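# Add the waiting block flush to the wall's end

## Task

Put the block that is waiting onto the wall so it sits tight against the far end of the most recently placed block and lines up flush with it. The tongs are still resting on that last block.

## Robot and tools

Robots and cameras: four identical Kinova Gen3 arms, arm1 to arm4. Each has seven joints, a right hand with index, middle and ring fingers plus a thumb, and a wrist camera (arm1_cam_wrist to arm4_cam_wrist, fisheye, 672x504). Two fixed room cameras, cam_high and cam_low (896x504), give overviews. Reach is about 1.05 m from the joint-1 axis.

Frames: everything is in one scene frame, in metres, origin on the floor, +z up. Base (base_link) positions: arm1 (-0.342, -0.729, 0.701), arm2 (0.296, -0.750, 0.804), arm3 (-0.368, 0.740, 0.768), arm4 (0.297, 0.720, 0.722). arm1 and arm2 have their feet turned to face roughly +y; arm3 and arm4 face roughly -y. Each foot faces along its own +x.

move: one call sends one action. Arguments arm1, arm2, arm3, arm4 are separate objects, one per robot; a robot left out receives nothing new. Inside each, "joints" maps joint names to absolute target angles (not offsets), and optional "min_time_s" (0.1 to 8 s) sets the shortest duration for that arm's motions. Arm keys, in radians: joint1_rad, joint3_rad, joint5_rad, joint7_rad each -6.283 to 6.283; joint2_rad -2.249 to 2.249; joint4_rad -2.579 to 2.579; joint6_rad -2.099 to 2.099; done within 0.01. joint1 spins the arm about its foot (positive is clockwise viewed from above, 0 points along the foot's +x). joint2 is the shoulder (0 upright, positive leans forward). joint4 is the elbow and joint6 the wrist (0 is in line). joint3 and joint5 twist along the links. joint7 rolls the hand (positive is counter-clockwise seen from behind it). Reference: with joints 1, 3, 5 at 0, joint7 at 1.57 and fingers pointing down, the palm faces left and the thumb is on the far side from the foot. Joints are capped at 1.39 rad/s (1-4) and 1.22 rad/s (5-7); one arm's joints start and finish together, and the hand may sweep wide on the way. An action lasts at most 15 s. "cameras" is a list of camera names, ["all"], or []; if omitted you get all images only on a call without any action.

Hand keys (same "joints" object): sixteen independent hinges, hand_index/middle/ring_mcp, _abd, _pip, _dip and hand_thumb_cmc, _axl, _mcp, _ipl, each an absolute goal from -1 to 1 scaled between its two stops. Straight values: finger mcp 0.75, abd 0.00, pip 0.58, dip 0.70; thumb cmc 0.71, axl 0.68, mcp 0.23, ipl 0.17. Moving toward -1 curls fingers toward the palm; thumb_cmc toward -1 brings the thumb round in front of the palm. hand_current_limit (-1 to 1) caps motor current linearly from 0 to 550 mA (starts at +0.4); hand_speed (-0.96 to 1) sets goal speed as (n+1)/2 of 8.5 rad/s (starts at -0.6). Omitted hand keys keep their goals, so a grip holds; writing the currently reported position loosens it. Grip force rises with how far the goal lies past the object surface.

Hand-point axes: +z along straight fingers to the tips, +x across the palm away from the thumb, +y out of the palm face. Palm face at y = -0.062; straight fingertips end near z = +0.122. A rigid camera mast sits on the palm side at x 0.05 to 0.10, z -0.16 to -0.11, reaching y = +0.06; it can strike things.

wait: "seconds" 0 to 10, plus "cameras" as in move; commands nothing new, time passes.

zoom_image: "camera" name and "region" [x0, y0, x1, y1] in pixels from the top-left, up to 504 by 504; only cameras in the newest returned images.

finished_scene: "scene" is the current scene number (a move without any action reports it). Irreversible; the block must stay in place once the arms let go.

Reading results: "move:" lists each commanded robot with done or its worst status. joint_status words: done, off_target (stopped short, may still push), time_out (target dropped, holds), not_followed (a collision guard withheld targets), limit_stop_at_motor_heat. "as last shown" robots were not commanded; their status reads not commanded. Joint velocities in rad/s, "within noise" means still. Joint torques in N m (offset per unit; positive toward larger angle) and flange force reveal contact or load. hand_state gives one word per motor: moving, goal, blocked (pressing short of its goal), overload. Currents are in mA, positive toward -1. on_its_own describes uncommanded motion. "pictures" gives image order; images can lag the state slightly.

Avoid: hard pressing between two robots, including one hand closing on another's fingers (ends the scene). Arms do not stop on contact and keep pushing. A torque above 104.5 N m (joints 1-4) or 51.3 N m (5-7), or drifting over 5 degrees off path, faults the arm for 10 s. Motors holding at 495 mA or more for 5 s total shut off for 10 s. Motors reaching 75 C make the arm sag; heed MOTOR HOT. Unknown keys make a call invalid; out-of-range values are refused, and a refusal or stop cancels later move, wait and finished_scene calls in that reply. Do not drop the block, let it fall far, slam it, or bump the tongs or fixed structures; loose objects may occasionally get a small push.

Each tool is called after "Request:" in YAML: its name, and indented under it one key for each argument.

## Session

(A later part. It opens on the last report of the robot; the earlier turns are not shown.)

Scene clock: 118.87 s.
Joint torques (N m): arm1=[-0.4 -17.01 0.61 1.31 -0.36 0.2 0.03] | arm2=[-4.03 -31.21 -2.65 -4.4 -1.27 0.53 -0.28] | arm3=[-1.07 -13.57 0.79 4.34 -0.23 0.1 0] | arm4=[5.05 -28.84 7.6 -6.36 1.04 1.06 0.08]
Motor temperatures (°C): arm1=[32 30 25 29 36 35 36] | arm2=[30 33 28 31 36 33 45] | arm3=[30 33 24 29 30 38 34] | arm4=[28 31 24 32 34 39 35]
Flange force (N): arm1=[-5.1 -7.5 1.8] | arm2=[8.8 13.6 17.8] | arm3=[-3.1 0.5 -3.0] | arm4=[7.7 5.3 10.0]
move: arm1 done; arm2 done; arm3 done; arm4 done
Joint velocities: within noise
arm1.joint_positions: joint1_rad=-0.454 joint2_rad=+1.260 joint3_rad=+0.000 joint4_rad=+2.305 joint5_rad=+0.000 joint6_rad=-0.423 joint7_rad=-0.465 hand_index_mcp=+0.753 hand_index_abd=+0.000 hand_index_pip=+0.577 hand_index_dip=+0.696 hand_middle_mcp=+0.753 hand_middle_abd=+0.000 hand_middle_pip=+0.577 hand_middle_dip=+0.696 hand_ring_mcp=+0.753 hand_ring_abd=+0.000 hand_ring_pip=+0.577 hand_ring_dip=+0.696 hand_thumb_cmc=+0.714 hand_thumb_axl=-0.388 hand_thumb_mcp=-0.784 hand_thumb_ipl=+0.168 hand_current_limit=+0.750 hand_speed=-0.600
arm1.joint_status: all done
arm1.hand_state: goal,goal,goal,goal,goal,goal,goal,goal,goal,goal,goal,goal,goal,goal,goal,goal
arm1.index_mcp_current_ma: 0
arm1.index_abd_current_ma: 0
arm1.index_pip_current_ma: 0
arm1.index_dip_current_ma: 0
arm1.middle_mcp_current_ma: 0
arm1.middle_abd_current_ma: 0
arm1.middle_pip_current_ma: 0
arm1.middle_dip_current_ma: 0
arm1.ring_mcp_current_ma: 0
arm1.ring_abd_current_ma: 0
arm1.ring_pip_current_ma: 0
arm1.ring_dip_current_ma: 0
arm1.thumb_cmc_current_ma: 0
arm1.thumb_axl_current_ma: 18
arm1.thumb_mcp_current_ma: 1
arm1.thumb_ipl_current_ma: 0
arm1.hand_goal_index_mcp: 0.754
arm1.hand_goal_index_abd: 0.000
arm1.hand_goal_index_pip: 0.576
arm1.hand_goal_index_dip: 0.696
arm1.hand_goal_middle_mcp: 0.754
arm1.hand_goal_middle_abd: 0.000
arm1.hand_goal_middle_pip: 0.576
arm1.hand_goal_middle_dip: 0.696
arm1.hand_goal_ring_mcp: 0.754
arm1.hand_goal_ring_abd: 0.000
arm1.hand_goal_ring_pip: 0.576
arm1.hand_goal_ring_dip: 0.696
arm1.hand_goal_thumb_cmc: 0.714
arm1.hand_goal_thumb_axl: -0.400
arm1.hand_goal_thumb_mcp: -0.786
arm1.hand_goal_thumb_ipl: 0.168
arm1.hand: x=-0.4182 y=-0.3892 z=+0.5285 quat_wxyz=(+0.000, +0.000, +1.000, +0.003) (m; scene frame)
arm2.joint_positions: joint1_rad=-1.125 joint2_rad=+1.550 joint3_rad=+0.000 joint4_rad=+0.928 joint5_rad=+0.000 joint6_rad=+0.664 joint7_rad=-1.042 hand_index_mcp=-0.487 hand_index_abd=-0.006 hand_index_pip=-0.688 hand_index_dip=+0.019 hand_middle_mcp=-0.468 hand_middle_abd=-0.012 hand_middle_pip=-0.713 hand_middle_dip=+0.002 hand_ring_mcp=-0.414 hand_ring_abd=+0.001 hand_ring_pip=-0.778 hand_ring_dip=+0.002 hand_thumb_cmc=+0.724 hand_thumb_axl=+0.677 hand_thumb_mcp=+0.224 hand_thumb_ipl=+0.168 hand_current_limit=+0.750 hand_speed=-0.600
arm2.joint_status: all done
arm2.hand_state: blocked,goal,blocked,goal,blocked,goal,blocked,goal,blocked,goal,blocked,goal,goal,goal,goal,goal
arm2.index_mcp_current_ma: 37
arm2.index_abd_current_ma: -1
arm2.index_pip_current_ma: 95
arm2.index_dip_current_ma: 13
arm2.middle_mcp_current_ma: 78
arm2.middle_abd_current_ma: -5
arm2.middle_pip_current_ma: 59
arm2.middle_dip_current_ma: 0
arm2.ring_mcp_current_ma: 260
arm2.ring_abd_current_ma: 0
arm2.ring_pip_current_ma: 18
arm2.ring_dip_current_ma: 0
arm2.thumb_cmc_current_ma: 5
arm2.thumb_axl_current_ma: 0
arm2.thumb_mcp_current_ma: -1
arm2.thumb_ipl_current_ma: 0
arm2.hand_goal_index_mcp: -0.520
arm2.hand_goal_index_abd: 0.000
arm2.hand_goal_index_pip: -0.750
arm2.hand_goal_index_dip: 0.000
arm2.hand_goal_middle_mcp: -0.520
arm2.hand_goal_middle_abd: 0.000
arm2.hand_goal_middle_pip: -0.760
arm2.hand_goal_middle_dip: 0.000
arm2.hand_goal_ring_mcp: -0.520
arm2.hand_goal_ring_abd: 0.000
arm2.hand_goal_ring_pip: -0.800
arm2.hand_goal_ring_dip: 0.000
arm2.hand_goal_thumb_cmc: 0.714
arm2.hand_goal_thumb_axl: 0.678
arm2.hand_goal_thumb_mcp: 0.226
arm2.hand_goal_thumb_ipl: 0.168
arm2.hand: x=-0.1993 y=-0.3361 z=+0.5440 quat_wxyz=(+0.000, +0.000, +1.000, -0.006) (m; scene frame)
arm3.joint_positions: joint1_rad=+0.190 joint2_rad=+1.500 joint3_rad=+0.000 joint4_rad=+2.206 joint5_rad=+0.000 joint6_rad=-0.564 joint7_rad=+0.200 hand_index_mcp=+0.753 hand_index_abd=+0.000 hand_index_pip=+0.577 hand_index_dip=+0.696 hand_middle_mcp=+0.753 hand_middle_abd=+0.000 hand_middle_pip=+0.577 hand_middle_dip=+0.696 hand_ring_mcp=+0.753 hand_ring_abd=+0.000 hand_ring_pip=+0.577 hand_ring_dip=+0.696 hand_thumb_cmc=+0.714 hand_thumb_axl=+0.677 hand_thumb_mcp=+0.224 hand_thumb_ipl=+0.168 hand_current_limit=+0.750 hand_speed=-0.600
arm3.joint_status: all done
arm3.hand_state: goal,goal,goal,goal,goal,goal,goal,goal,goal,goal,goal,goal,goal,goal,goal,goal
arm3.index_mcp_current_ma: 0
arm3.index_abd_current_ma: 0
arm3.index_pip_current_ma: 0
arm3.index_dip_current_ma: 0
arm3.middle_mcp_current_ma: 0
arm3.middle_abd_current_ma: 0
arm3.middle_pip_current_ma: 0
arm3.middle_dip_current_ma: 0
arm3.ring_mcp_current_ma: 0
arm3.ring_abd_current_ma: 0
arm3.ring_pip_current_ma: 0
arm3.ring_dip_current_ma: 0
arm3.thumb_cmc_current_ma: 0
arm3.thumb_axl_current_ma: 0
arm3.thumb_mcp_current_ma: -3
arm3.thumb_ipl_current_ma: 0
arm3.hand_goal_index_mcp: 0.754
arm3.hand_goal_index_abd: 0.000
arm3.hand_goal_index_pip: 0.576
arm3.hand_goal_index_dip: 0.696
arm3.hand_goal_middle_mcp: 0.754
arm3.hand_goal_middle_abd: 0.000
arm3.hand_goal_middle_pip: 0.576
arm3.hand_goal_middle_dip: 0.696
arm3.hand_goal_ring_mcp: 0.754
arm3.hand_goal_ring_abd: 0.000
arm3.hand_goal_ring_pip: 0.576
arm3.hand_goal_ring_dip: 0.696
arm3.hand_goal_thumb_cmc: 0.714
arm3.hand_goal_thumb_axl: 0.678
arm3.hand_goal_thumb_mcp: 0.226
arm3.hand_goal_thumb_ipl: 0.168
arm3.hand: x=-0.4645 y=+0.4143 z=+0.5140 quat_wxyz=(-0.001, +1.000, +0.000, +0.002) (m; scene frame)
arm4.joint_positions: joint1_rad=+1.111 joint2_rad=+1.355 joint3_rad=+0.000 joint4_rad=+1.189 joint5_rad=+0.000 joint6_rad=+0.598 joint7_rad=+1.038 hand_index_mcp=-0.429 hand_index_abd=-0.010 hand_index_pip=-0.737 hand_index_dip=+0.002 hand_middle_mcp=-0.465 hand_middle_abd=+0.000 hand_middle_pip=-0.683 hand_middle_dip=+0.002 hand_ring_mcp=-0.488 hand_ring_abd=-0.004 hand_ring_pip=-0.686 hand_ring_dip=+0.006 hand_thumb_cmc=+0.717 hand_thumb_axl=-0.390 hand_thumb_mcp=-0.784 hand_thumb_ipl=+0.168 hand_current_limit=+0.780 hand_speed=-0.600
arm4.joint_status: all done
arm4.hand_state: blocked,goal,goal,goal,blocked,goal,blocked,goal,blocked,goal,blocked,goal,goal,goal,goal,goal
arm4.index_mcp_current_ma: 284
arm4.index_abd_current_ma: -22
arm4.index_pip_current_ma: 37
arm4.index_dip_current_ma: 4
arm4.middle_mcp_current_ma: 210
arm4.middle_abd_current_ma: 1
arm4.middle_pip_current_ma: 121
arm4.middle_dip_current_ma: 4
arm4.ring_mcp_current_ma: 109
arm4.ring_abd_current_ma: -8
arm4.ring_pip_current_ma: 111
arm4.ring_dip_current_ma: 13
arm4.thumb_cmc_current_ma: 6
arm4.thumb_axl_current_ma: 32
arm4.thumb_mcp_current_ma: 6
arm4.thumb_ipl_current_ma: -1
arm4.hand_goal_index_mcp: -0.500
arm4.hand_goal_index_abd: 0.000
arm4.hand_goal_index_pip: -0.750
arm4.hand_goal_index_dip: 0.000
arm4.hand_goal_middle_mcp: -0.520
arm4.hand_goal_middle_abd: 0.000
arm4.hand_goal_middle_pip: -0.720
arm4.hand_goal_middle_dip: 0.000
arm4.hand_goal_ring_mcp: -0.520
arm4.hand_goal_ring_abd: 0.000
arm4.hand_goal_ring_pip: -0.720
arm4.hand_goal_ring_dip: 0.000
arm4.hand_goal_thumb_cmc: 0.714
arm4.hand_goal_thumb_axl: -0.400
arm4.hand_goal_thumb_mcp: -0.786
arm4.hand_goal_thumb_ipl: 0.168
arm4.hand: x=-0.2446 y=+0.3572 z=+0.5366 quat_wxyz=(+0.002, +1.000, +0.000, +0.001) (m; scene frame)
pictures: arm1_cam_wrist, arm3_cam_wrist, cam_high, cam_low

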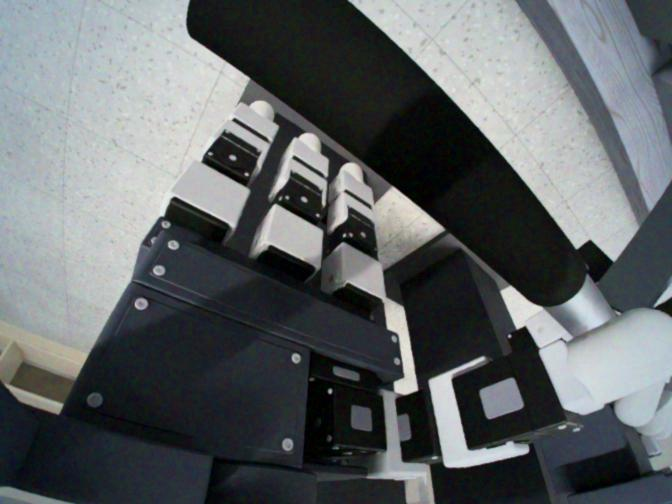

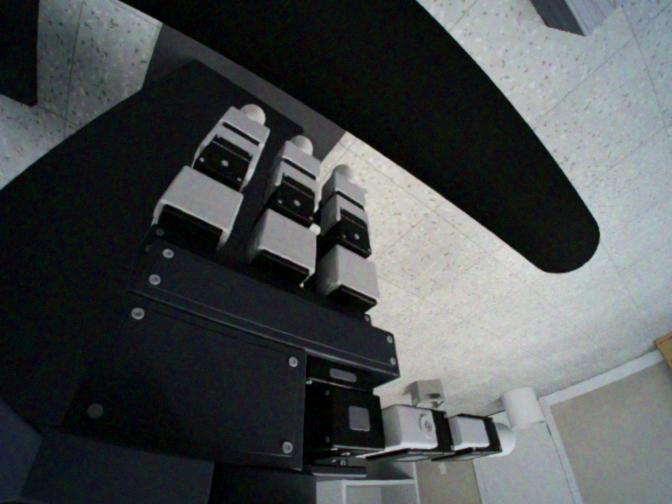

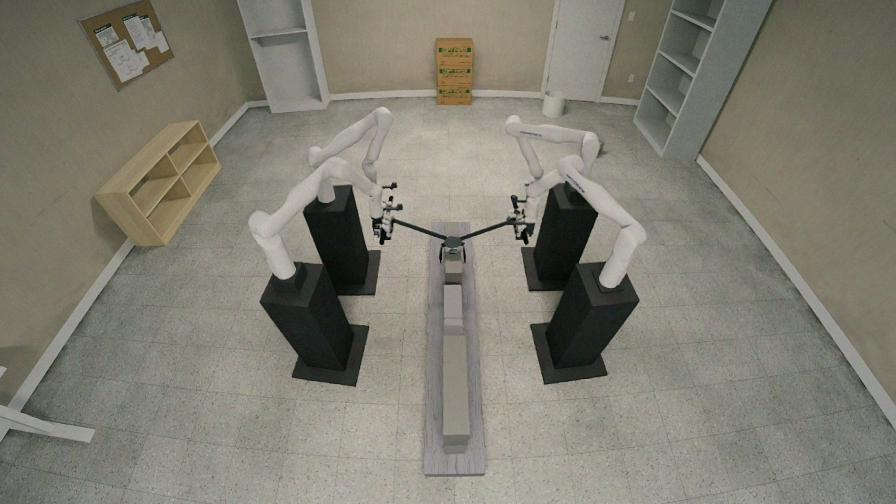

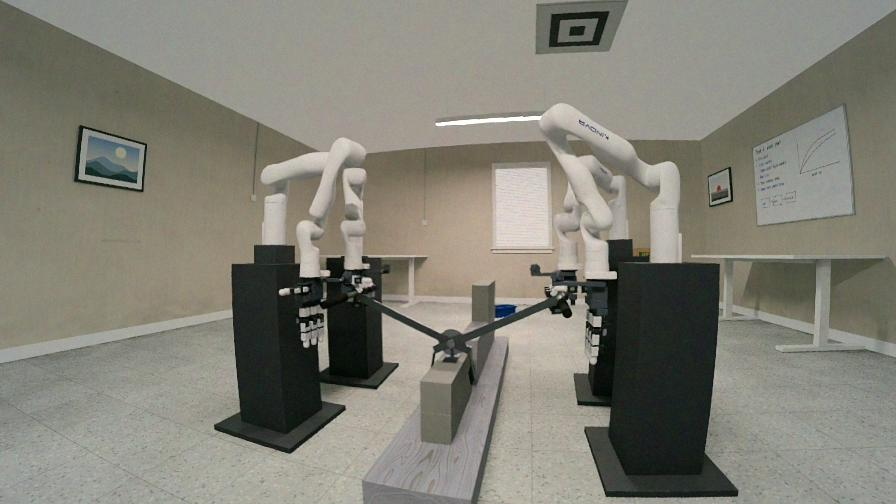

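Request:
move:
  arm1: {"joints": {"joint1_rad": -0.3807, "joint2_rad": 1.1978, "joint4_rad": 2.1717, "joint6_rad": -0.2279, "joint7_rad": -0.392}, "min_time_s": 2}
  arm2: {"joints": {"joint2_rad": 1.5543, "joint4_rad": 0.9234, "joint6_rad": 0.6639}, "min_time_s": 1}
  arm3: {"joints": {"joint1_rad": 0.1558, "joint2_rad": 1.4228, "joint4_rad": 2.0904, "joint6_rad": -0.3716, "joint7_rad": 0.1657}, "min_time_s": 2}
  arm4: {"joints": {"joint2_rad": 1.3595, "joint4_rad": 1.186, "joint6_rad": 0.5961}, "min_time_s": 1}
  cameras: ["arm1_cam_wrist", "arm3_cam_wrist"]

Scene clock: 123.60 s.
Joint torques (N m): arm1=[-0.42 -18.16 0.59 -0.18 -0.32 0.15 0.03] | arm2=[-0.14 -30.03 0.64 -7.2 0.01 -1.86 0.24] | arm3=[-1.06 -14.93 0.83 2.84 -0.25 0.13 -0.04] | arm4=[-0.36 -26.4 2.75 -9.86 -0.4 -1.7 -0.25]
Motor temperatures (°C): arm1=[32 30 25 29 36 35 36] | arm2=[30 33 28 31 36 33 45] | arm3=[30 33 24 29 30 38 34] | arm4=[28 31 24 32 34 39 35]
Flange force (N): arm1=[-4.1 -6.6 2.1] | arm2=[5.0 2.6 8.5] | arm3=[-2.9 -0.5 -2.9] | arm4=[12.5 -8.3 -2.1]
move: arm1 done; arm2 done; arm3 done; arm4 done
Joint velocities: within noise
arm1.joint_positions: joint1_rad=-0.381 joint2_rad=+1.198 joint3_rad=+0.000 joint4_rad=+2.172 joint5_rad=+0.000 joint6_rad=-0.228 joint7_rad=-0.392 hand_index_mcp=+0.753 hand_index_abd=+0.000 hand_index_pip=+0.577 hand_index_dip=+0.696 hand_middle_mcp=+0.753 hand_middle_abd=+0.000 hand_middle_pip=+0.577 hand_middle_dip=+0.696 hand_ring_mcp=+0.753 hand_ring_abd=+0.000 hand_ring_pip=+0.577 hand_ring_dip=+0.696 hand_thumb_cmc=+0.714 hand_thumb_axl=-0.388 hand_thumb_mcp=-0.784 hand_thumb_ipl=+0.168 hand_current_limit=+0.750 hand_speed=-0.600
arm1.joint_status: all done
arm1.hand_state: goal,goal,goal,goal,goal,goal,goal,goal,goal,goal,goal,goal,goal,goal,goal,goal
arm1.index_mcp_current_ma: 0
arm1.index_abd_current_ma: 0
arm1.index_pip_current_ma: 0
arm1.index_dip_current_ma: 0
arm1.middle_mcp_current_ma: 0
arm1.middle_abd_current_ma: 0
arm1.middle_pip_current_ma: 0
arm1.middle_dip_current_ma: 0
arm1.ring_mcp_current_ma: 0
arm1.ring_abd_current_ma: 0
arm1.ring_pip_current_ma: 0
arm1.ring_dip_current_ma: 0
arm1.thumb_cmc_current_ma: 0
arm1.thumb_axl_current_ma: 18
arm1.thumb_mcp_current_ma: 1
arm1.thumb_ipl_current_ma: 0
arm1.hand_goal_index_mcp: 0.754
arm1.hand_goal_index_abd: 0.000
arm1.hand_goal_index_pip: 0.576
arm1.hand_goal_index_dip: 0.696
arm1.hand_goal_middle_mcp: 0.754
arm1.hand_goal_middle_abd: 0.000
arm1.hand_goal_middle_pip: 0.576
arm1.hand_goal_middle_dip: 0.696
arm1.hand_goal_ring_mcp: 0.754
arm1.hand_goal_ring_abd: 0.000
arm1.hand_goal_ring_pip: 0.576
arm1.hand_goal_ring_dip: 0.696
arm1.hand_goal_thumb_cmc: 0.714
arm1.hand_goal_thumb_axl: -0.400
arm1.hand_goal_thumb_mcp: -0.786
arm1.hand_goal_thumb_ipl: 0.168
arm1.hand: x=-0.4182 y=-0.3372 z=+0.5338 quat_wxyz=(+0.000, +0.000, +1.000, +0.003) (m; scene frame)
arm2.joint_positions: joint1_rad=-1.125 joint2_rad=+1.554 joint3_rad=+0.000 joint4_rad=+0.923 joint5_rad=+0.000 joint6_rad=+0.664 joint7_rad=-1.042 hand_index_mcp=-0.487 hand_index_abd=-0.006 hand_index_pip=-0.688 hand_index_dip=+0.019 hand_middle_mcp=-0.468 hand_middle_abd=-0.012 hand_middle_pip=-0.714 hand_middle_dip=+0.002 hand_ring_mcp=-0.414 hand_ring_abd=+0.001 hand_ring_pip=-0.778 hand_ring_dip=+0.002 hand_thumb_cmc=+0.724 hand_thumb_axl=+0.677 hand_thumb_mcp=+0.224 hand_thumb_ipl=+0.168 hand_current_limit=+0.750 hand_speed=-0.600
arm2.joint_status: all done
arm2.hand_state: blocked,goal,blocked,goal,blocked,goal,blocked,goal,blocked,goal,blocked,goal,goal,goal,goal,goal
arm2.index_mcp_current_ma: 37
arm2.index_abd_current_ma: -2
arm2.index_pip_current_ma: 95
arm2.index_dip_current_ma: 13
arm2.middle_mcp_current_ma: 78
arm2.middle_abd_current_ma: -5
arm2.middle_pip_current_ma: 59
arm2.middle_dip_current_ma: 0
arm2.ring_mcp_current_ma: 260
arm2.ring_abd_current_ma: 0
arm2.ring_pip_current_ma: 18
arm2.ring_dip_current_ma: 0
arm2.thumb_cmc_current_ma: 5
arm2.thumb_axl_current_ma: 0
arm2.thumb_mcp_current_ma: -1
arm2.thumb_ipl_current_ma: 0
arm2.hand_goal_index_mcp: -0.520
arm2.hand_goal_index_abd: 0.000
arm2.hand_goal_index_pip: -0.750
arm2.hand_goal_index_dip: 0.000
arm2.hand_goal_middle_mcp: -0.520
arm2.hand_goal_middle_abd: 0.000
arm2.hand_goal_middle_pip: -0.760
arm2.hand_goal_middle_dip: 0.000
arm2.hand_goal_ring_mcp: -0.520
arm2.hand_goal_ring_abd: 0.000
arm2.hand_goal_ring_pip: -0.800
arm2.hand_goal_ring_dip: 0.000
arm2.hand_goal_thumb_cmc: 0.714
arm2.hand_goal_thumb_axl: 0.678
arm2.hand_goal_thumb_mcp: 0.226
arm2.hand_goal_thumb_ipl: 0.168
arm2.hand: x=-0.1993 y=-0.3361 z=+0.5420 quat_wxyz=(+0.000, +0.000, +1.000, -0.006) (m; scene frame)
arm3.joint_positions: joint1_rad=+0.156 joint2_rad=+1.423 joint3_rad=+0.000 joint4_rad=+2.090 joint5_rad=+0.000 joint6_rad=-0.372 joint7_rad=+0.166 hand_index_mcp=+0.753 hand_index_abd=+0.000 hand_index_pip=+0.577 hand_index_dip=+0.696 hand_middle_mcp=+0.753 hand_middle_abd=+0.000 hand_middle_pip=+0.577 hand_middle_dip=+0.696 hand_ring_mcp=+0.753 hand_ring_abd=+0.000 hand_ring_pip=+0.577 hand_ring_dip=+0.696 hand_thumb_cmc=+0.714 hand_thumb_axl=+0.677 hand_thumb_mcp=+0.224 hand_thumb_ipl=+0.168 hand_current_limit=+0.750 hand_speed=-0.600
arm3.joint_status: all done
arm3.hand_state: goal,goal,goal,goal,goal,goal,goal,goal,goal,goal,goal,goal,goal,goal,goal,goal
arm3.index_mcp_current_ma: 0
arm3.index_abd_current_ma: 0
arm3.index_pip_current_ma: 0
arm3.index_dip_current_ma: 0
arm3.middle_mcp_current_ma: 0
arm3.middle_abd_current_ma: 0
arm3.middle_pip_current_ma: 0
arm3.middle_dip_current_ma: 0
arm3.ring_mcp_current_ma: 0
arm3.ring_abd_current_ma: 0
arm3.ring_pip_current_ma: 0
arm3.ring_dip_current_ma: 0
arm3.thumb_cmc_current_ma: 0
arm3.thumb_axl_current_ma: 0
arm3.thumb_mcp_current_ma: -3
arm3.thumb_ipl_current_ma: 0
arm3.hand_goal_index_mcp: 0.754
arm3.hand_goal_index_abd: 0.000
arm3.hand_goal_index_pip: 0.576
arm3.hand_goal_index_dip: 0.696
arm3.hand_goal_middle_mcp: 0.754
arm3.hand_goal_middle_abd: 0.000
arm3.hand_goal_middle_pip: 0.576
arm3.hand_goal_middle_dip: 0.696
arm3.hand_goal_ring_mcp: 0.754
arm3.hand_goal_ring_abd: 0.000
arm3.hand_goal_ring_pip: 0.576
arm3.hand_goal_ring_dip: 0.696
arm3.hand_goal_thumb_cmc: 0.714
arm3.hand_goal_thumb_axl: 0.678
arm3.hand_goal_thumb_mcp: 0.226
arm3.hand_goal_thumb_ipl: 0.168
arm3.hand: x=-0.4645 y=+0.3622 z=+0.5188 quat_wxyz=(-0.001, +1.000, +0.000, +0.002) (m; scene frame)
arm4.joint_positions: joint1_rad=+1.111 joint2_rad=+1.359 joint3_rad=+0.000 joint4_rad=+1.186 joint5_rad=+0.000 joint6_rad=+0.596 joint7_rad=+1.038 hand_index_mcp=-0.429 hand_index_abd=-0.009 hand_index_pip=-0.737 hand_index_dip=+0.002 hand_middle_mcp=-0.466 hand_middle_abd=+0.000 hand_middle_pip=-0.686 hand_middle_dip=+0.002 hand_ring_mcp=-0.491 hand_ring_abd=-0.004 hand_ring_pip=-0.688 hand_ring_dip=+0.006 hand_thumb_cmc=+0.717 hand_thumb_axl=-0.390 hand_thumb_mcp=-0.784 hand_thumb_ipl=+0.168 hand_current_limit=+0.780 hand_speed=-0.600
arm4.joint_status: all done
arm4.hand_state: blocked,goal,goal,goal,blocked,goal,blocked,goal,blocked,goal,blocked,goal,goal,goal,goal,goal
arm4.index_mcp_current_ma: 284
arm4.index_abd_current_ma: -19
arm4.index_pip_current_ma: 37
arm4.index_dip_current_ma: 4
arm4.middle_mcp_current_ma: 206
arm4.middle_abd_current_ma: 1
arm4.middle_pip_current_ma: 110
arm4.middle_dip_current_ma: 4
arm4.ring_mcp_current_ma: 98
arm4.ring_abd_current_ma: -8
arm4.ring_pip_current_ma: 102
arm4.ring_dip_current_ma: 13
arm4.thumb_cmc_current_ma: 6
arm4.thumb_axl_current_ma: 32
arm4.thumb_mcp_current_ma: 6
arm4.thumb_ipl_current_ma: -1
arm4.hand_goal_index_mcp: -0.500
arm4.hand_goal_index_abd: 0.000
arm4.hand_goal_index_pip: -0.750
arm4.hand_goal_index_dip: 0.000
arm4.hand_goal_middle_mcp: -0.520
arm4.hand_goal_middle_abd: 0.000
arm4.hand_goal_middle_pip: -0.720
arm4.hand_goal_middle_dip: 0.000
arm4.hand_goal_ring_mcp: -0.520
arm4.hand_goal_ring_abd: 0.000
arm4.hand_goal_ring_pip: -0.720
arm4.hand_goal_ring_dip: 0.000
arm4.hand_goal_thumb_cmc: 0.714
arm4.hand_goal_thumb_axl: -0.400
arm4.hand_goal_thumb_mcp: -0.786
arm4.hand_goal_thumb_ipl: 0.168
arm4.hand: x=-0.2446 y=+0.3572 z=+0.5345 quat_wxyz=(+0.002, +1.000, +0.000, +0.001) (m; scene frame)
pictures: arm1_cam_wrist, arm3_cam_wrist

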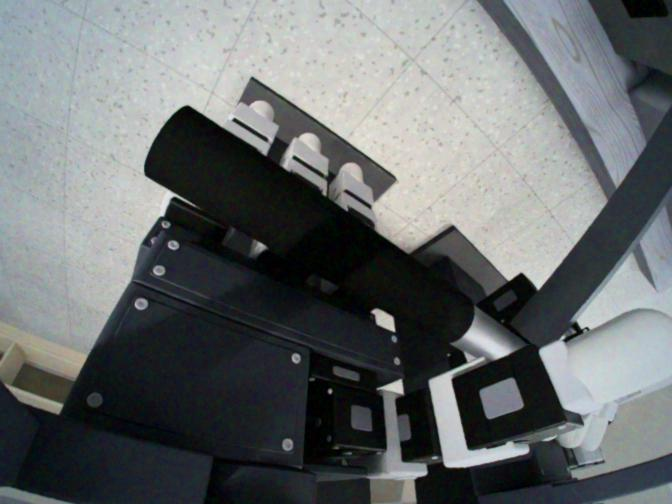

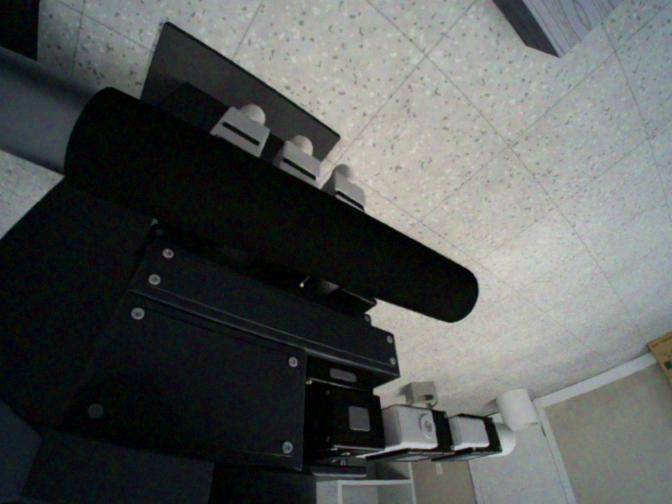

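Request:
move:
  arm1: {"joints": {"hand_index_mcp": -0.45, "hand_middle_mcp": -0.45, "hand_ring_mcp": -0.45}}
  arm3: {"joints": {"hand_index_mcp": -0.45, "hand_middle_mcp": -0.45, "hand_ring_mcp": -0.45}}
  cameras: ["arm1_cam_wrist", "arm3_cam_wrist"]

Scene clock: 125.87 s.
Joint torques (N m): arm1=[-0.69 -19.59 0.13 1.02 -0.15 0.27 0.17] | arm2=[-2.79 -29.58 -1.2 -5.46 -0.53 -0.34 0.06] | arm3=[-1.07 -15.23 0.75 2.77 -0.23 -0.06 -0.01] | arm4=[2 -28.87 5.06 -8 0.71 -0.01 0.43]
Motor temperatures (°C): arm1=[32 30 25 29 36 35 36] | arm2=[30 33 28 31 36 33 45] | arm3=[30 33 24 29 30 38 34] | arm4=[28 31 24 32 34 39 35]
Flange force (N): arm1=[-3.9 -4.4 8.0] | arm2=[5.4 8.3 11.5] | arm3=[-2.9 -0.2 -2.4] | arm4=[9.2 -0.7 7.0]
move: arm1 off_target; arm3 off_target
Joint velocities: within noise
arm1.joint_positions: joint1_rad=-0.381 joint2_rad=+1.198 joint3_rad=+0.000 joint4_rad=+2.172 joint5_rad=+0.000 joint6_rad=-0.228 joint7_rad=-0.392 hand_index_mcp=-0.429 hand_index_abd=+0.000 hand_index_pip=+0.577 hand_index_dip=+0.696 hand_middle_mcp=-0.412 hand_middle_abd=+0.000 hand_middle_pip=+0.577 hand_middle_dip=+0.696 hand_ring_mcp=-0.374 hand_ring_abd=+0.004 hand_ring_pip=+0.577 hand_ring_dip=+0.696 hand_thumb_cmc=+0.714 hand_thumb_axl=-0.388 hand_thumb_mcp=-0.784 hand_thumb_ipl=+0.168 hand_current_limit=+0.750 hand_speed=-0.600
arm1.joint_status: hand_index_mcp off_target (ended at -0.429, target -0.450); hand_middle_mcp off_target (ended at -0.412, target -0.450); hand_ring_mcp off_target (ended at -0.374, target -0.450)
arm1.hand_state: blocked,goal,goal,goal,blocked,goal,goal,goal,blocked,goal,goal,goal,goal,goal,goal,goal
arm1.index_mcp_current_ma: 34
arm1.index_abd_current_ma: 0
arm1.index_pip_current_ma: 0
arm1.index_dip_current_ma: 0
arm1.middle_mcp_current_ma: 78
arm1.middle_abd_current_ma: 0
arm1.middle_pip_current_ma: 0
arm1.middle_dip_current_ma: 0
arm1.ring_mcp_current_ma: 212
arm1.ring_abd_current_ma: 2
arm1.ring_pip_current_ma: 0
arm1.ring_dip_current_ma: 0
arm1.thumb_cmc_current_ma: 0
arm1.thumb_axl_current_ma: 18
arm1.thumb_mcp_current_ma: 1
arm1.thumb_ipl_current_ma: 0
arm1.hand_goal_index_mcp: -0.450
arm1.hand_goal_index_abd: 0.000
arm1.hand_goal_index_pip: 0.576
arm1.hand_goal_index_dip: 0.696
arm1.hand_goal_middle_mcp: -0.450
arm1.hand_goal_middle_abd: 0.000
arm1.hand_goal_middle_pip: 0.576
arm1.hand_goal_middle_dip: 0.696
arm1.hand_goal_ring_mcp: -0.450
arm1.hand_goal_ring_abd: 0.000
arm1.hand_goal_ring_pip: 0.576
arm1.hand_goal_ring_dip: 0.696
arm1.hand_goal_thumb_cmc: 0.714
arm1.hand_goal_thumb_axl: -0.400
arm1.hand_goal_thumb_mcp: -0.786
arm1.hand_goal_thumb_ipl: 0.168
arm1.hand: x=-0.4182 y=-0.3372 z=+0.5338 quat_wxyz=(+0.000, +0.000, +1.000, +0.003) (m; scene frame)
arm2, arm4: as last shown
arm2.joint_positions: joint1_rad=-1.125 joint2_rad=+1.554 joint3_rad=+0.000 joint4_rad=+0.923 joint5_rad=+0.000 joint6_rad=+0.664 joint7_rad=-1.042 hand_index_mcp=-0.487 hand_index_abd=-0.001 hand_index_pip=-0.689 hand_index_dip=+0.019 hand_middle_mcp=-0.464 hand_middle_abd=-0.004 hand_middle_pip=-0.715 hand_middle_dip=+0.002 hand_ring_mcp=-0.417 hand_ring_abd=+0.001 hand_ring_pip=-0.776 hand_ring_dip=+0.002 hand_thumb_cmc=+0.724 hand_thumb_axl=+0.678 hand_thumb_mcp=+0.224 hand_thumb_ipl=+0.168 hand_current_limit=+0.750 hand_speed=-0.600
arm2.index_abd_current_ma: 0
arm2.index_pip_current_ma: 93
arm2.middle_mcp_current_ma: 89
arm2.middle_abd_current_ma: -1
arm2.middle_pip_current_ma: 56
arm2.ring_mcp_current_ma: 248
arm2.ring_pip_current_ma: 20
arm2.hand: x=-0.1993 y=-0.3360 z=+0.5420 quat_wxyz=(+0.000, +0.000, +1.000, -0.006) (m; scene frame)
arm3.joint_positions: joint1_rad=+0.156 joint2_rad=+1.423 joint3_rad=+0.000 joint4_rad=+2.090 joint5_rad=+0.000 joint6_rad=-0.372 joint7_rad=+0.166 hand_index_mcp=-0.420 hand_index_abd=+0.000 hand_index_pip=+0.577 hand_index_dip=+0.696 hand_middle_mcp=-0.429 hand_middle_abd=+0.000 hand_middle_pip=+0.577 hand_middle_dip=+0.696 hand_ring_mcp=-0.426 hand_ring_abd=+0.000 hand_ring_pip=+0.577 hand_ring_dip=+0.696 hand_thumb_cmc=+0.714 hand_thumb_axl=+0.677 hand_thumb_mcp=+0.224 hand_thumb_ipl=+0.168 hand_current_limit=+0.750 hand_speed=-0.600
arm3.joint_status: hand_index_mcp off_target (ended at -0.420, target -0.450); hand_middle_mcp off_target (ended at -0.429, target -0.450); hand_ring_mcp off_target (ended at -0.426, target -0.450)
arm3.hand_state: blocked,goal,goal,goal,blocked,goal,goal,goal,blocked,goal,goal,goal,goal,goal,goal,goal
arm3.index_mcp_current_ma: 64
arm3.index_abd_current_ma: 0
arm3.index_pip_current_ma: 0
arm3.index_dip_current_ma: 0
arm3.middle_mcp_current_ma: 38
arm3.middle_abd_current_ma: 0
arm3.middle_pip_current_ma: 0
arm3.middle_dip_current_ma: 0
arm3.ring_mcp_current_ma: 47
arm3.ring_abd_current_ma: 0
arm3.ring_pip_current_ma: 0
arm3.ring_dip_current_ma: 0
arm3.thumb_cmc_current_ma: 0
arm3.thumb_axl_current_ma: 0
arm3.thumb_mcp_current_ma: -3
arm3.thumb_ipl_current_ma: 0
arm3.hand_goal_index_mcp: -0.450
arm3.hand_goal_index_abd: 0.000
arm3.hand_goal_index_pip: 0.576
arm3.hand_goal_index_dip: 0.696
arm3.hand_goal_middle_mcp: -0.450
arm3.hand_goal_middle_abd: 0.000
arm3.hand_goal_middle_pip: 0.576
arm3.hand_goal_middle_dip: 0.696
arm3.hand_goal_ring_mcp: -0.450
arm3.hand_goal_ring_abd: 0.000
arm3.hand_goal_ring_pip: 0.576
arm3.hand_goal_ring_dip: 0.696
arm3.hand_goal_thumb_cmc: 0.714
arm3.hand_goal_thumb_axl: 0.678
arm3.hand_goal_thumb_mcp: 0.226
arm3.hand_goal_thumb_ipl: 0.168
arm3.hand: x=-0.4645 y=+0.3622 z=+0.5188 quat_wxyz=(-0.001, +1.000, +0.000, +0.002) (m; scene frame)
arm4.joint_positions: joint1_rad=+1.111 joint2_rad=+1.360 joint3_rad=+0.000 joint4_rad=+1.186 joint5_rad=+0.000 joint6_rad=+0.596 joint7_rad=+1.038 hand_index_mcp=-0.429 hand_index_abd=+0.000 hand_index_pip=-0.745 hand_index_dip=+0.002 hand_middle_mcp=-0.466 hand_middle_abd=+0.000 hand_middle_pip=-0.688 hand_middle_dip=+0.002 hand_ring_mcp=-0.487 hand_ring_abd=-0.002 hand_ring_pip=-0.688 hand_ring_dip=+0.006 hand_thumb_cmc=+0.717 hand_thumb_axl=-0.390 hand_thumb_mcp=-0.784 hand_thumb_ipl=+0.168 hand_current_limit=+0.780 hand_speed=-0.600
arm4.index_abd_current_ma: 1
arm4.index_pip_current_ma: 12
arm4.middle_pip_current_ma: 103
arm4.ring_mcp_current_ma: 115
arm4.ring_abd_current_ma: -3
arm4.ring_dip_current_ma: 14
arm4.hand: x=-0.2446 y=+0.3571 z=+0.5345 quat_wxyz=(+0.002, +1.000, +0.000, +0.001) (m; scene frame)
pictures: arm1_cam_wrist, arm3_cam_wrist

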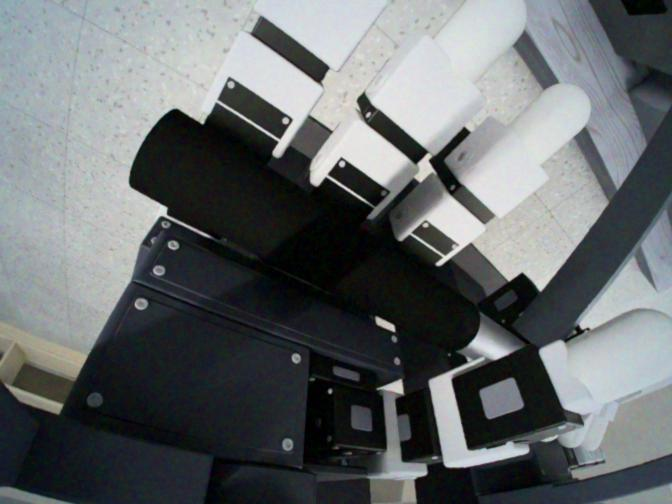

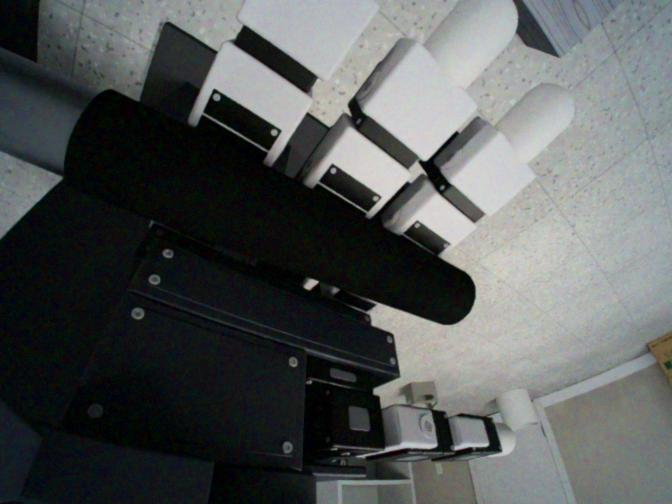

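Request:
move:
  arm1: {"joints": {"joint1_rad": -0.3757, "joint2_rad": 1.1945, "joint4_rad": 2.1595, "joint6_rad": -0.2124, "joint7_rad": -0.387}, "min_time_s": 0.8}
  arm3: {"joints": {"joint1_rad": 0.153, "joint2_rad": 1.4168, "joint4_rad": 2.0772, "joint6_rad": -0.3524, "joint7_rad": 0.1629}, "min_time_s": 0.8}

Request:
move:
  arm1: {"joints": {"hand_index_mcp": -0.52, "hand_middle_mcp": -0.52, "hand_ring_mcp": -0.52, "hand_index_pip": -0.8, "hand_middle_pip": -0.8, "hand_ring_pip": -0.8, "hand_index_dip": 0, "hand_middle_dip": 0, "hand_ring_dip": 0}}
  arm3: {"joints": {"hand_index_mcp": -0.52, "hand_middle_mcp": -0.52, "hand_ring_mcp": -0.52, "hand_index_pip": -0.7, "hand_middle_pip": -0.7, "hand_ring_pip": -0.7, "hand_index_dip": 0, "hand_middle_dip": 0, "hand_ring_dip": 0}}
  cameras: ["arm1_cam_wrist", "arm3_cam_wrist", "cam_high", "cam_low"]

Scene clock: 128.97 s.
Joint torques (N m): arm1=[0.27 -22.42 1.46 -2.68 -0.64 -1.45 -0.17] | arm2=[-4.03 -27.92 -2.34 -3.9 -0.92 0.53 -0.02] | arm3=[-1.22 -16.69 0.76 1.71 -0.14 -0.59 0.1] | arm4=[2.61 -29.09 5.45 -8.78 0.6 -0.39 0.24]
Motor temperatures (°C): arm1=[32 30 25 29 36 35 36] | arm2=[30 33 28 31 36 33 45] | arm3=[30 33 24 29 30 38 34] | arm4=[28 31 24 32 34 39 35]
Flange force (N): arm1=[-3.9 -10.8 8.2] | arm2=[6.5 11.5 11.3] | arm3=[-2.6 -2.0 -1.1] | arm4=[11.4 -1.1 6.1]
move: arm1 done; arm3 done
Joint velocities: within noise
arm1.joint_positions: joint1_rad=-0.376 joint2_rad=+1.195 joint3_rad=+0.000 joint4_rad=+2.160 joint5_rad=+0.000 joint6_rad=-0.212 joint7_rad=-0.387 hand_index_mcp=-0.429 hand_index_abd=+0.000 hand_index_pip=+0.577 hand_index_dip=+0.696 hand_middle_mcp=-0.422 hand_middle_abd=+0.000 hand_middle_pip=+0.577 hand_middle_dip=+0.696 hand_ring_mcp=-0.385 hand_ring_abd=-0.004 hand_ring_pip=+0.577 hand_ring_dip=+0.696 hand_thumb_cmc=+0.714 hand_thumb_axl=-0.388 hand_thumb_mcp=-0.784 hand_thumb_ipl=+0.168 hand_current_limit=+0.750 hand_speed=-0.600
arm1.joint_status: all done
arm1.hand_state: blocked,goal,goal,goal,blocked,goal,goal,goal,blocked,goal,goal,goal,goal,goal,goal,goal
arm1.index_mcp_current_ma: 34
arm1.index_abd_current_ma: 0
arm1.index_pip_current_ma: 0
arm1.index_dip_current_ma: 0
arm1.middle_mcp_current_ma: 52
arm1.middle_abd_current_ma: 0
arm1.middle_pip_current_ma: 0
arm1.middle_dip_current_ma: 0
arm1.ring_mcp_current_ma: 169
arm1.ring_abd_current_ma: -3
arm1.ring_pip_current_ma: 0
arm1.ring_dip_current_ma: 0
arm1.thumb_cmc_current_ma: 0
arm1.thumb_axl_current_ma: 18
arm1.thumb_mcp_current_ma: 1
arm1.thumb_ipl_current_ma: 0
arm1.hand_goal_index_mcp: -0.450
arm1.hand_goal_index_abd: 0.000
arm1.hand_goal_index_pip: 0.576
arm1.hand_goal_index_dip: 0.696
arm1.hand_goal_middle_mcp: -0.450
arm1.hand_goal_middle_abd: 0.000
arm1.hand_goal_middle_pip: 0.576
arm1.hand_goal_middle_dip: 0.696
arm1.hand_goal_ring_mcp: -0.450
arm1.hand_goal_ring_abd: 0.000
arm1.hand_goal_ring_pip: 0.576
arm1.hand_goal_ring_dip: 0.696
arm1.hand_goal_thumb_cmc: 0.714
arm1.hand_goal_thumb_axl: -0.400
arm1.hand_goal_thumb_mcp: -0.786
arm1.hand_goal_thumb_ipl: 0.168
arm1.hand: x=-0.4182 y=-0.3328 z=+0.5341 quat_wxyz=(+0.000, +0.000, +1.000, +0.003) (m; scene frame)
arm2, arm4: as last shown
arm2.joint_positions: joint1_rad=-1.125 joint2_rad=+1.554 joint3_rad=+0.000 joint4_rad=+0.923 joint5_rad=+0.000 joint6_rad=+0.664 joint7_rad=-1.042 hand_index_mcp=-0.487 hand_index_abd=+0.000 hand_index_pip=-0.690 hand_index_dip=+0.019 hand_middle_mcp=-0.463 hand_middle_abd=-0.004 hand_middle_pip=-0.715 hand_middle_dip=+0.002 hand_ring_mcp=-0.417 hand_ring_abd=+0.001 hand_ring_pip=-0.776 hand_ring_dip=+0.002 hand_thumb_cmc=+0.724 hand_thumb_axl=+0.678 hand_thumb_mcp=+0.224 hand_thumb_ipl=+0.168 hand_current_limit=+0.750 hand_speed=-0.600
arm2.index_mcp_current_ma: 38
arm2.index_pip_current_ma: 92
arm2.middle_mcp_current_ma: 92
arm2.hand: x=-0.1993 y=-0.3361 z=+0.5420 quat_wxyz=(+0.000, +0.000, +1.000, -0.006) (m; scene frame)
arm3.joint_positions: joint1_rad=+0.153 joint2_rad=+1.417 joint3_rad=+0.000 joint4_rad=+2.077 joint5_rad=+0.000 joint6_rad=-0.352 joint7_rad=+0.163 hand_index_mcp=-0.420 hand_index_abd=+0.000 hand_index_pip=+0.577 hand_index_dip=+0.696 hand_middle_mcp=-0.429 hand_middle_abd=+0.000 hand_middle_pip=+0.577 hand_middle_dip=+0.696 hand_ring_mcp=-0.426 hand_ring_abd=+0.000 hand_ring_pip=+0.577 hand_ring_dip=+0.696 hand_thumb_cmc=+0.714 hand_thumb_axl=+0.677 hand_thumb_mcp=+0.224 hand_thumb_ipl=+0.168 hand_current_limit=+0.750 hand_speed=-0.600
arm3.joint_status: all done
arm3.hand_state: blocked,goal,goal,goal,blocked,goal,goal,goal,blocked,goal,goal,goal,goal,goal,goal,goal
arm3.index_mcp_current_ma: 64
arm3.index_abd_current_ma: 0
arm3.index_pip_current_ma: 0
arm3.index_dip_current_ma: 0
arm3.middle_mcp_current_ma: 38
arm3.middle_abd_current_ma: 0
arm3.middle_pip_current_ma: 0
arm3.middle_dip_current_ma: 0
arm3.ring_mcp_current_ma: 47
arm3.ring_abd_current_ma: 0
arm3.ring_pip_current_ma: 0
arm3.ring_dip_current_ma: 0
arm3.thumb_cmc_current_ma: 0
arm3.thumb_axl_current_ma: 0
arm3.thumb_mcp_current_ma: -3
arm3.thumb_ipl_current_ma: 0
arm3.hand_goal_index_mcp: -0.450
arm3.hand_goal_index_abd: 0.000
arm3.hand_goal_index_pip: 0.576
arm3.hand_goal_index_dip: 0.696
arm3.hand_goal_middle_mcp: -0.450
arm3.hand_goal_middle_abd: 0.000
arm3.hand_goal_middle_pip: 0.576
arm3.hand_goal_middle_dip: 0.696
arm3.hand_goal_ring_mcp: -0.450
arm3.hand_goal_ring_abd: 0.000
arm3.hand_goal_ring_pip: 0.576
arm3.hand_goal_ring_dip: 0.696
arm3.hand_goal_thumb_cmc: 0.714
arm3.hand_goal_thumb_axl: 0.678
arm3.hand_goal_thumb_mcp: 0.226
arm3.hand_goal_thumb_ipl: 0.168
arm3.hand: x=-0.4645 y=+0.3568 z=+0.5191 quat_wxyz=(-0.001, +1.000, +0.000, +0.002) (m; scene frame)
arm4.joint_positions: joint1_rad=+1.111 joint2_rad=+1.359 joint3_rad=+0.000 joint4_rad=+1.186 joint5_rad=+0.000 joint6_rad=+0.596 joint7_rad=+1.038 hand_index_mcp=-0.431 hand_index_abd=+0.000 hand_index_pip=-0.745 hand_index_dip=+0.002 hand_middle_mcp=-0.466 hand_middle_abd=+0.000 hand_middle_pip=-0.688 hand_middle_dip=+0.002 hand_ring_mcp=-0.486 hand_ring_abd=-0.003 hand_ring_pip=-0.688 hand_ring_dip=+0.005 hand_thumb_cmc=+0.717 hand_thumb_axl=-0.390 hand_thumb_mcp=-0.784 hand_thumb_ipl=+0.168 hand_current_limit=+0.780 hand_speed=-0.600
arm4.index_mcp_current_ma: 274
arm4.ring_mcp_current_ma: 117
arm4.ring_abd_current_ma: -5
arm4.ring_dip_current_ma: 10
arm4.hand: x=-0.2446 y=+0.3572 z=+0.5345 quat_wxyz=(+0.002, +1.000, +0.000, +0.001) (m; scene frame)
pictures: none

Scene clock: 130.40 s.
Joint torques (N m): arm1=[-0.39 -16.79 -0.32 2.47 -0.56 1.28 -0.34] | arm2=[-7.39 -28.47 -5.72 -0.56 -2.59 3.29 -0.83] | arm3=[0.36 -6.75 3.58 13.29 -0.51 4.63 0.35] | arm4=[1.64 -31.91 4.93 -10.23 0.69 -0.9 0.48]
Motor temperatures (°C): arm1=[32 30 25 29 36 35 36] | arm2=[30 33 28 31 36 33 45] | arm3=[30 33 24 29 30 38 34] | arm4=[28 31 24 32 34 39 35]
Flange force (N): arm1=[-3.5 -1.3 3.4] | arm2=[11.0 22.5 20.3] | arm3=[-2.0 19.7 -0.5] | arm4=[11.8 -2.7 9.7]
move: arm1 off_target; arm3 off_target
Joint velocities: within noise
arm1.joint_positions: joint1_rad=-0.376 joint2_rad=+1.194 joint3_rad=+0.000 joint4_rad=+2.160 joint5_rad=+0.000 joint6_rad=-0.212 joint7_rad=-0.387 hand_index_mcp=-0.500 hand_index_abd=+0.001 hand_index_pip=-0.703 hand_index_dip=+0.003 hand_middle_mcp=-0.483 hand_middle_abd=+0.003 hand_middle_pip=-0.715 hand_middle_dip=+0.020 hand_ring_mcp=-0.473 hand_ring_abd=-0.001 hand_ring_pip=-0.722 hand_ring_dip=+0.013 hand_thumb_cmc=+0.720 hand_thumb_axl=-0.388 hand_thumb_mcp=-0.781 hand_thumb_ipl=+0.168 hand_current_limit=+0.750 hand_speed=-0.600
arm1.joint_status: hand_index_pip off_target (ended at -0.703, target -0.800); hand_middle_mcp off_target (ended at -0.483, target -0.520); hand_middle_pip off_target (ended at -0.715, target -0.800); hand_middle_dip off_target (ended at +0.020, target +0.000); hand_ring_mcp off_target (ended at -0.473, target -0.520); hand_ring_pip off_target (ended at -0.722, target -0.800); the others done
arm1.hand_state: goal,goal,blocked,goal,blocked,goal,blocked,blocked,blocked,goal,blocked,goal,goal,goal,goal,goal
arm1.index_mcp_current_ma: 31
arm1.index_abd_current_ma: 0
arm1.index_pip_current_ma: 276
arm1.index_dip_current_ma: 2
arm1.middle_mcp_current_ma: 76
arm1.middle_abd_current_ma: 2
arm1.middle_pip_current_ma: 230
arm1.middle_dip_current_ma: 29
arm1.ring_mcp_current_ma: 108
arm1.ring_abd_current_ma: 0
arm1.ring_pip_current_ma: 203
arm1.ring_dip_current_ma: 16
arm1.thumb_cmc_current_ma: 6
arm1.thumb_axl_current_ma: 18
arm1.thumb_mcp_current_ma: 5
arm1.thumb_ipl_current_ma: 0
arm1.hand_goal_index_mcp: -0.520
arm1.hand_goal_index_abd: 0.000
arm1.hand_goal_index_pip: -0.800
arm1.hand_goal_index_dip: 0.000
arm1.hand_goal_middle_mcp: -0.520
arm1.hand_goal_middle_abd: 0.000
arm1.hand_goal_middle_pip: -0.800
arm1.hand_goal_middle_dip: 0.000
arm1.hand_goal_ring_mcp: -0.520
arm1.hand_goal_ring_abd: 0.000
arm1.hand_goal_ring_pip: -0.800
arm1.hand_goal_ring_dip: 0.000
arm1.hand_goal_thumb_cmc: 0.714
arm1.hand_goal_thumb_axl: -0.400
arm1.hand_goal_thumb_mcp: -0.786
arm1.hand_goal_thumb_ipl: 0.168
arm1.hand: x=-0.4182 y=-0.3328 z=+0.5341 quat_wxyz=(+0.000, +0.000, +1.000, +0.003) (m; scene frame)
arm2, arm4: as last shown
arm2.joint_positions: joint1_rad=-1.125 joint2_rad=+1.554 joint3_rad=+0.000 joint4_rad=+0.923 joint5_rad=+0.000 joint6_rad=+0.664 joint7_rad=-1.042 hand_index_mcp=-0.466 hand_index_abd=+0.006 hand_index_pip=-0.701 hand_index_dip=+0.003 hand_middle_mcp=-0.452 hand_middle_abd=-0.008 hand_middle_pip=-0.717 hand_middle_dip=+0.002 hand_ring_mcp=-0.417 hand_ring_abd=+0.001 hand_ring_pip=-0.776 hand_ring_dip=+0.002 hand_thumb_cmc=+0.718 hand_thumb_axl=+0.678 hand_thumb_mcp=+0.224 hand_thumb_ipl=+0.168 hand_current_limit=+0.750 hand_speed=-0.600
arm2.index_mcp_current_ma: 85
arm2.index_abd_current_ma: 2
arm2.index_pip_current_ma: 64
arm2.index_dip_current_ma: 1
arm2.middle_mcp_current_ma: 125
arm2.middle_abd_current_ma: -2
arm2.middle_pip_current_ma: 53
arm2.thumb_cmc_current_ma: 1
arm3.joint_positions: joint1_rad=+0.153 joint2_rad=+1.417 joint3_rad=+0.000 joint4_rad=+2.077 joint5_rad=+0.000 joint6_rad=-0.352 joint7_rad=+0.163 hand_index_mcp=-0.445 hand_index_abd=-0.004 hand_index_pip=-0.638 hand_index_dip=+0.003 hand_middle_mcp=-0.493 hand_middle_abd=-0.011 hand_middle_pip=-0.594 hand_middle_dip=+0.003 hand_ring_mcp=-0.495 hand_ring_abd=-0.014 hand_ring_pip=-0.614 hand_ring_dip=+0.003 hand_thumb_cmc=+0.714 hand_thumb_axl=+0.677 hand_thumb_mcp=+0.224 hand_thumb_ipl=+0.168 hand_current_limit=+0.750 hand_speed=-0.600
arm3.joint_status: hand_index_mcp off_target (ended at -0.445, target -0.520); hand_index_pip off_target (ended at -0.638, target -0.700); hand_middle_mcp off_target (ended at -0.493, target -0.520); hand_middle_pip off_target (ended at -0.594, target -0.700); hand_ring_mcp off_target (ended at -0.495, target -0.520); hand_ring_pip off_target (ended at -0.614, target -0.700); the others done
arm3.hand_state: blocked,goal,blocked,goal,blocked,goal,blocked,goal,blocked,goal,blocked,goal,goal,goal,goal,goal
arm3.index_mcp_current_ma: 226
arm3.index_abd_current_ma: -3
arm3.index_pip_current_ma: 162
arm3.index_dip_current_ma: 2
arm3.middle_mcp_current_ma: 56
arm3.middle_abd_current_ma: -13
arm3.middle_pip_current_ma: 336
arm3.middle_dip_current_ma: 2
arm3.ring_mcp_current_ma: 49
arm3.ring_abd_current_ma: -16
arm3.ring_pip_current_ma: 251
arm3.ring_dip_current_ma: 2
arm3.thumb_cmc_current_ma: 0
arm3.thumb_axl_current_ma: 0
arm3.thumb_mcp_current_ma: -3
arm3.thumb_ipl_current_ma: 0
arm3.hand_goal_index_mcp: -0.520
arm3.hand_goal_index_abd: 0.000
arm3.hand_goal_index_pip: -0.700
arm3.hand_goal_index_dip: 0.000
arm3.hand_goal_middle_mcp: -0.520
arm3.hand_goal_middle_abd: 0.000
arm3.hand_goal_middle_pip: -0.700
arm3.hand_goal_middle_dip: 0.000
arm3.hand_goal_ring_mcp: -0.520
arm3.hand_goal_ring_abd: 0.000
arm3.hand_goal_ring_pip: -0.700
arm3.hand_goal_ring_dip: 0.000
arm3.hand_goal_thumb_cmc: 0.714
arm3.hand_goal_thumb_axl: 0.678
arm3.hand_goal_thumb_mcp: 0.226
arm3.hand_goal_thumb_ipl: 0.168
arm3.hand: x=-0.4645 y=+0.3568 z=+0.5192 quat_wxyz=(-0.001, +1.000, +0.000, +0.002) (m; scene frame)
arm4.joint_positions: joint1_rad=+1.111 joint2_rad=+1.359 joint3_rad=+0.000 joint4_rad=+1.186 joint5_rad=+0.000 joint6_rad=+0.596 joint7_rad=+1.038 hand_index_mcp=-0.438 hand_index_abd=+0.001 hand_index_pip=-0.747 hand_index_dip=+0.002 hand_middle_mcp=-0.463 hand_middle_abd=+0.003 hand_middle_pip=-0.698 hand_middle_dip=+0.002 hand_ring_mcp=-0.479 hand_ring_abd=-0.005 hand_ring_pip=-0.688 hand_ring_dip=+0.003 hand_thumb_cmc=+0.717 hand_thumb_axl=-0.390 hand_thumb_mcp=-0.784 hand_thumb_ipl=+0.168 hand_current_limit=+0.780 hand_speed=-0.600
arm4.index_mcp_current_ma: 241
arm4.index_abd_current_ma: 2
arm4.index_pip_current_ma: 6
arm4.middle_mcp_current_ma: 222
arm4.middle_abd_current_ma: 6
arm4.middle_pip_current_ma: 67
arm4.ring_mcp_current_ma: 150
arm4.ring_abd_current_ma: -9
arm4.ring_pip_current_ma: 103
arm4.ring_dip_current_ma: 6
arm4.hand: x=-0.2447 y=+0.3573 z=+0.5346 quat_wxyz=(+0.002, +1.000, +0.000, +0.001) (m; scene frame)
pictures: arm1_cam_wrist, arm3_cam_wrist, cam_high, cam_low

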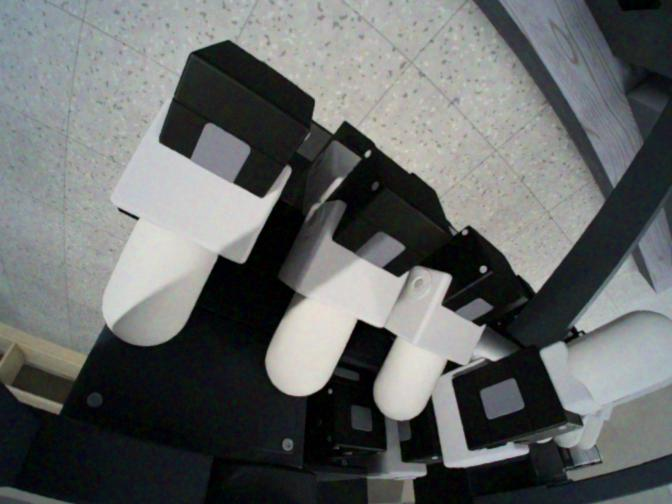

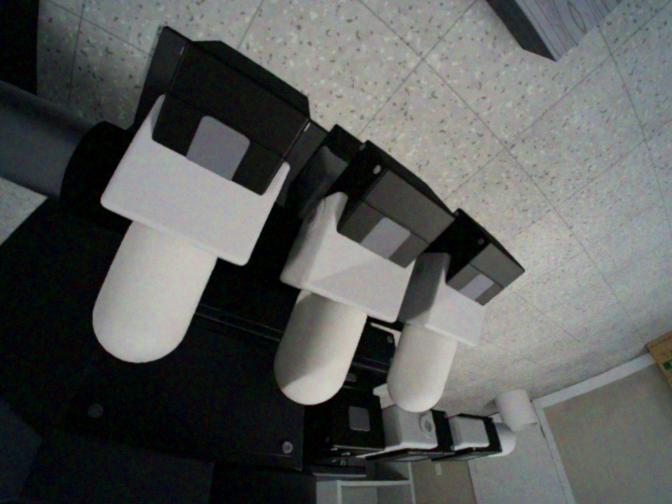

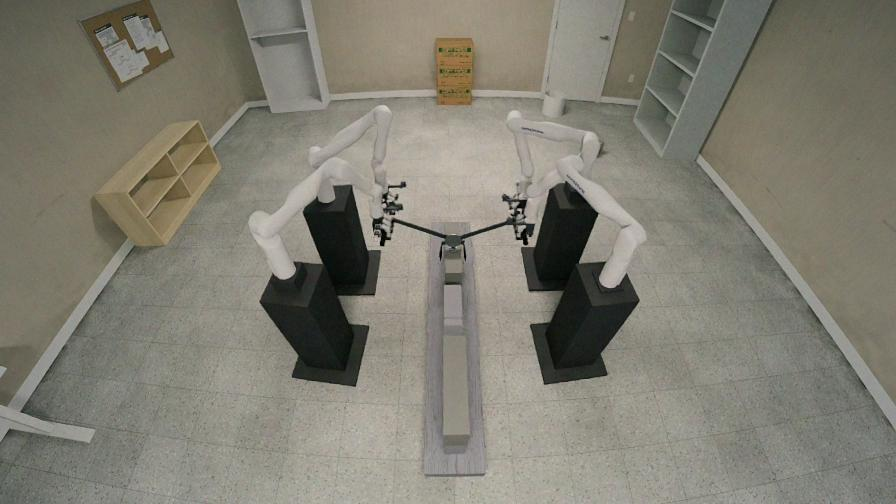

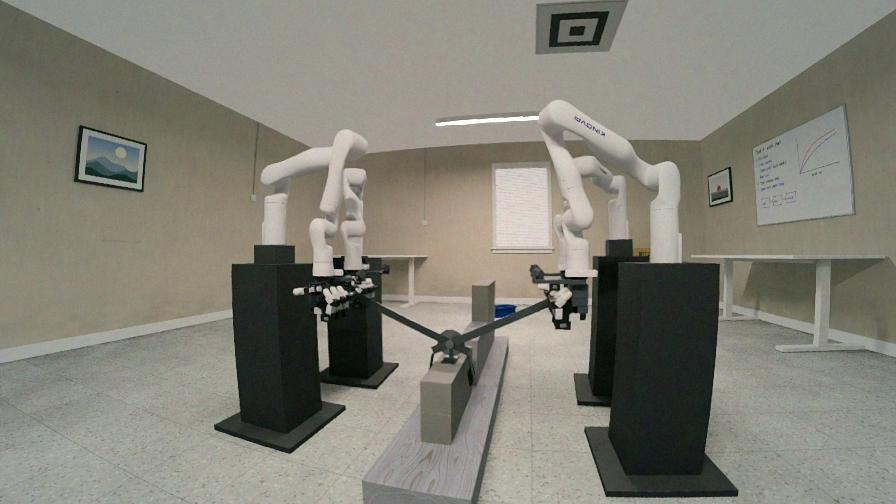

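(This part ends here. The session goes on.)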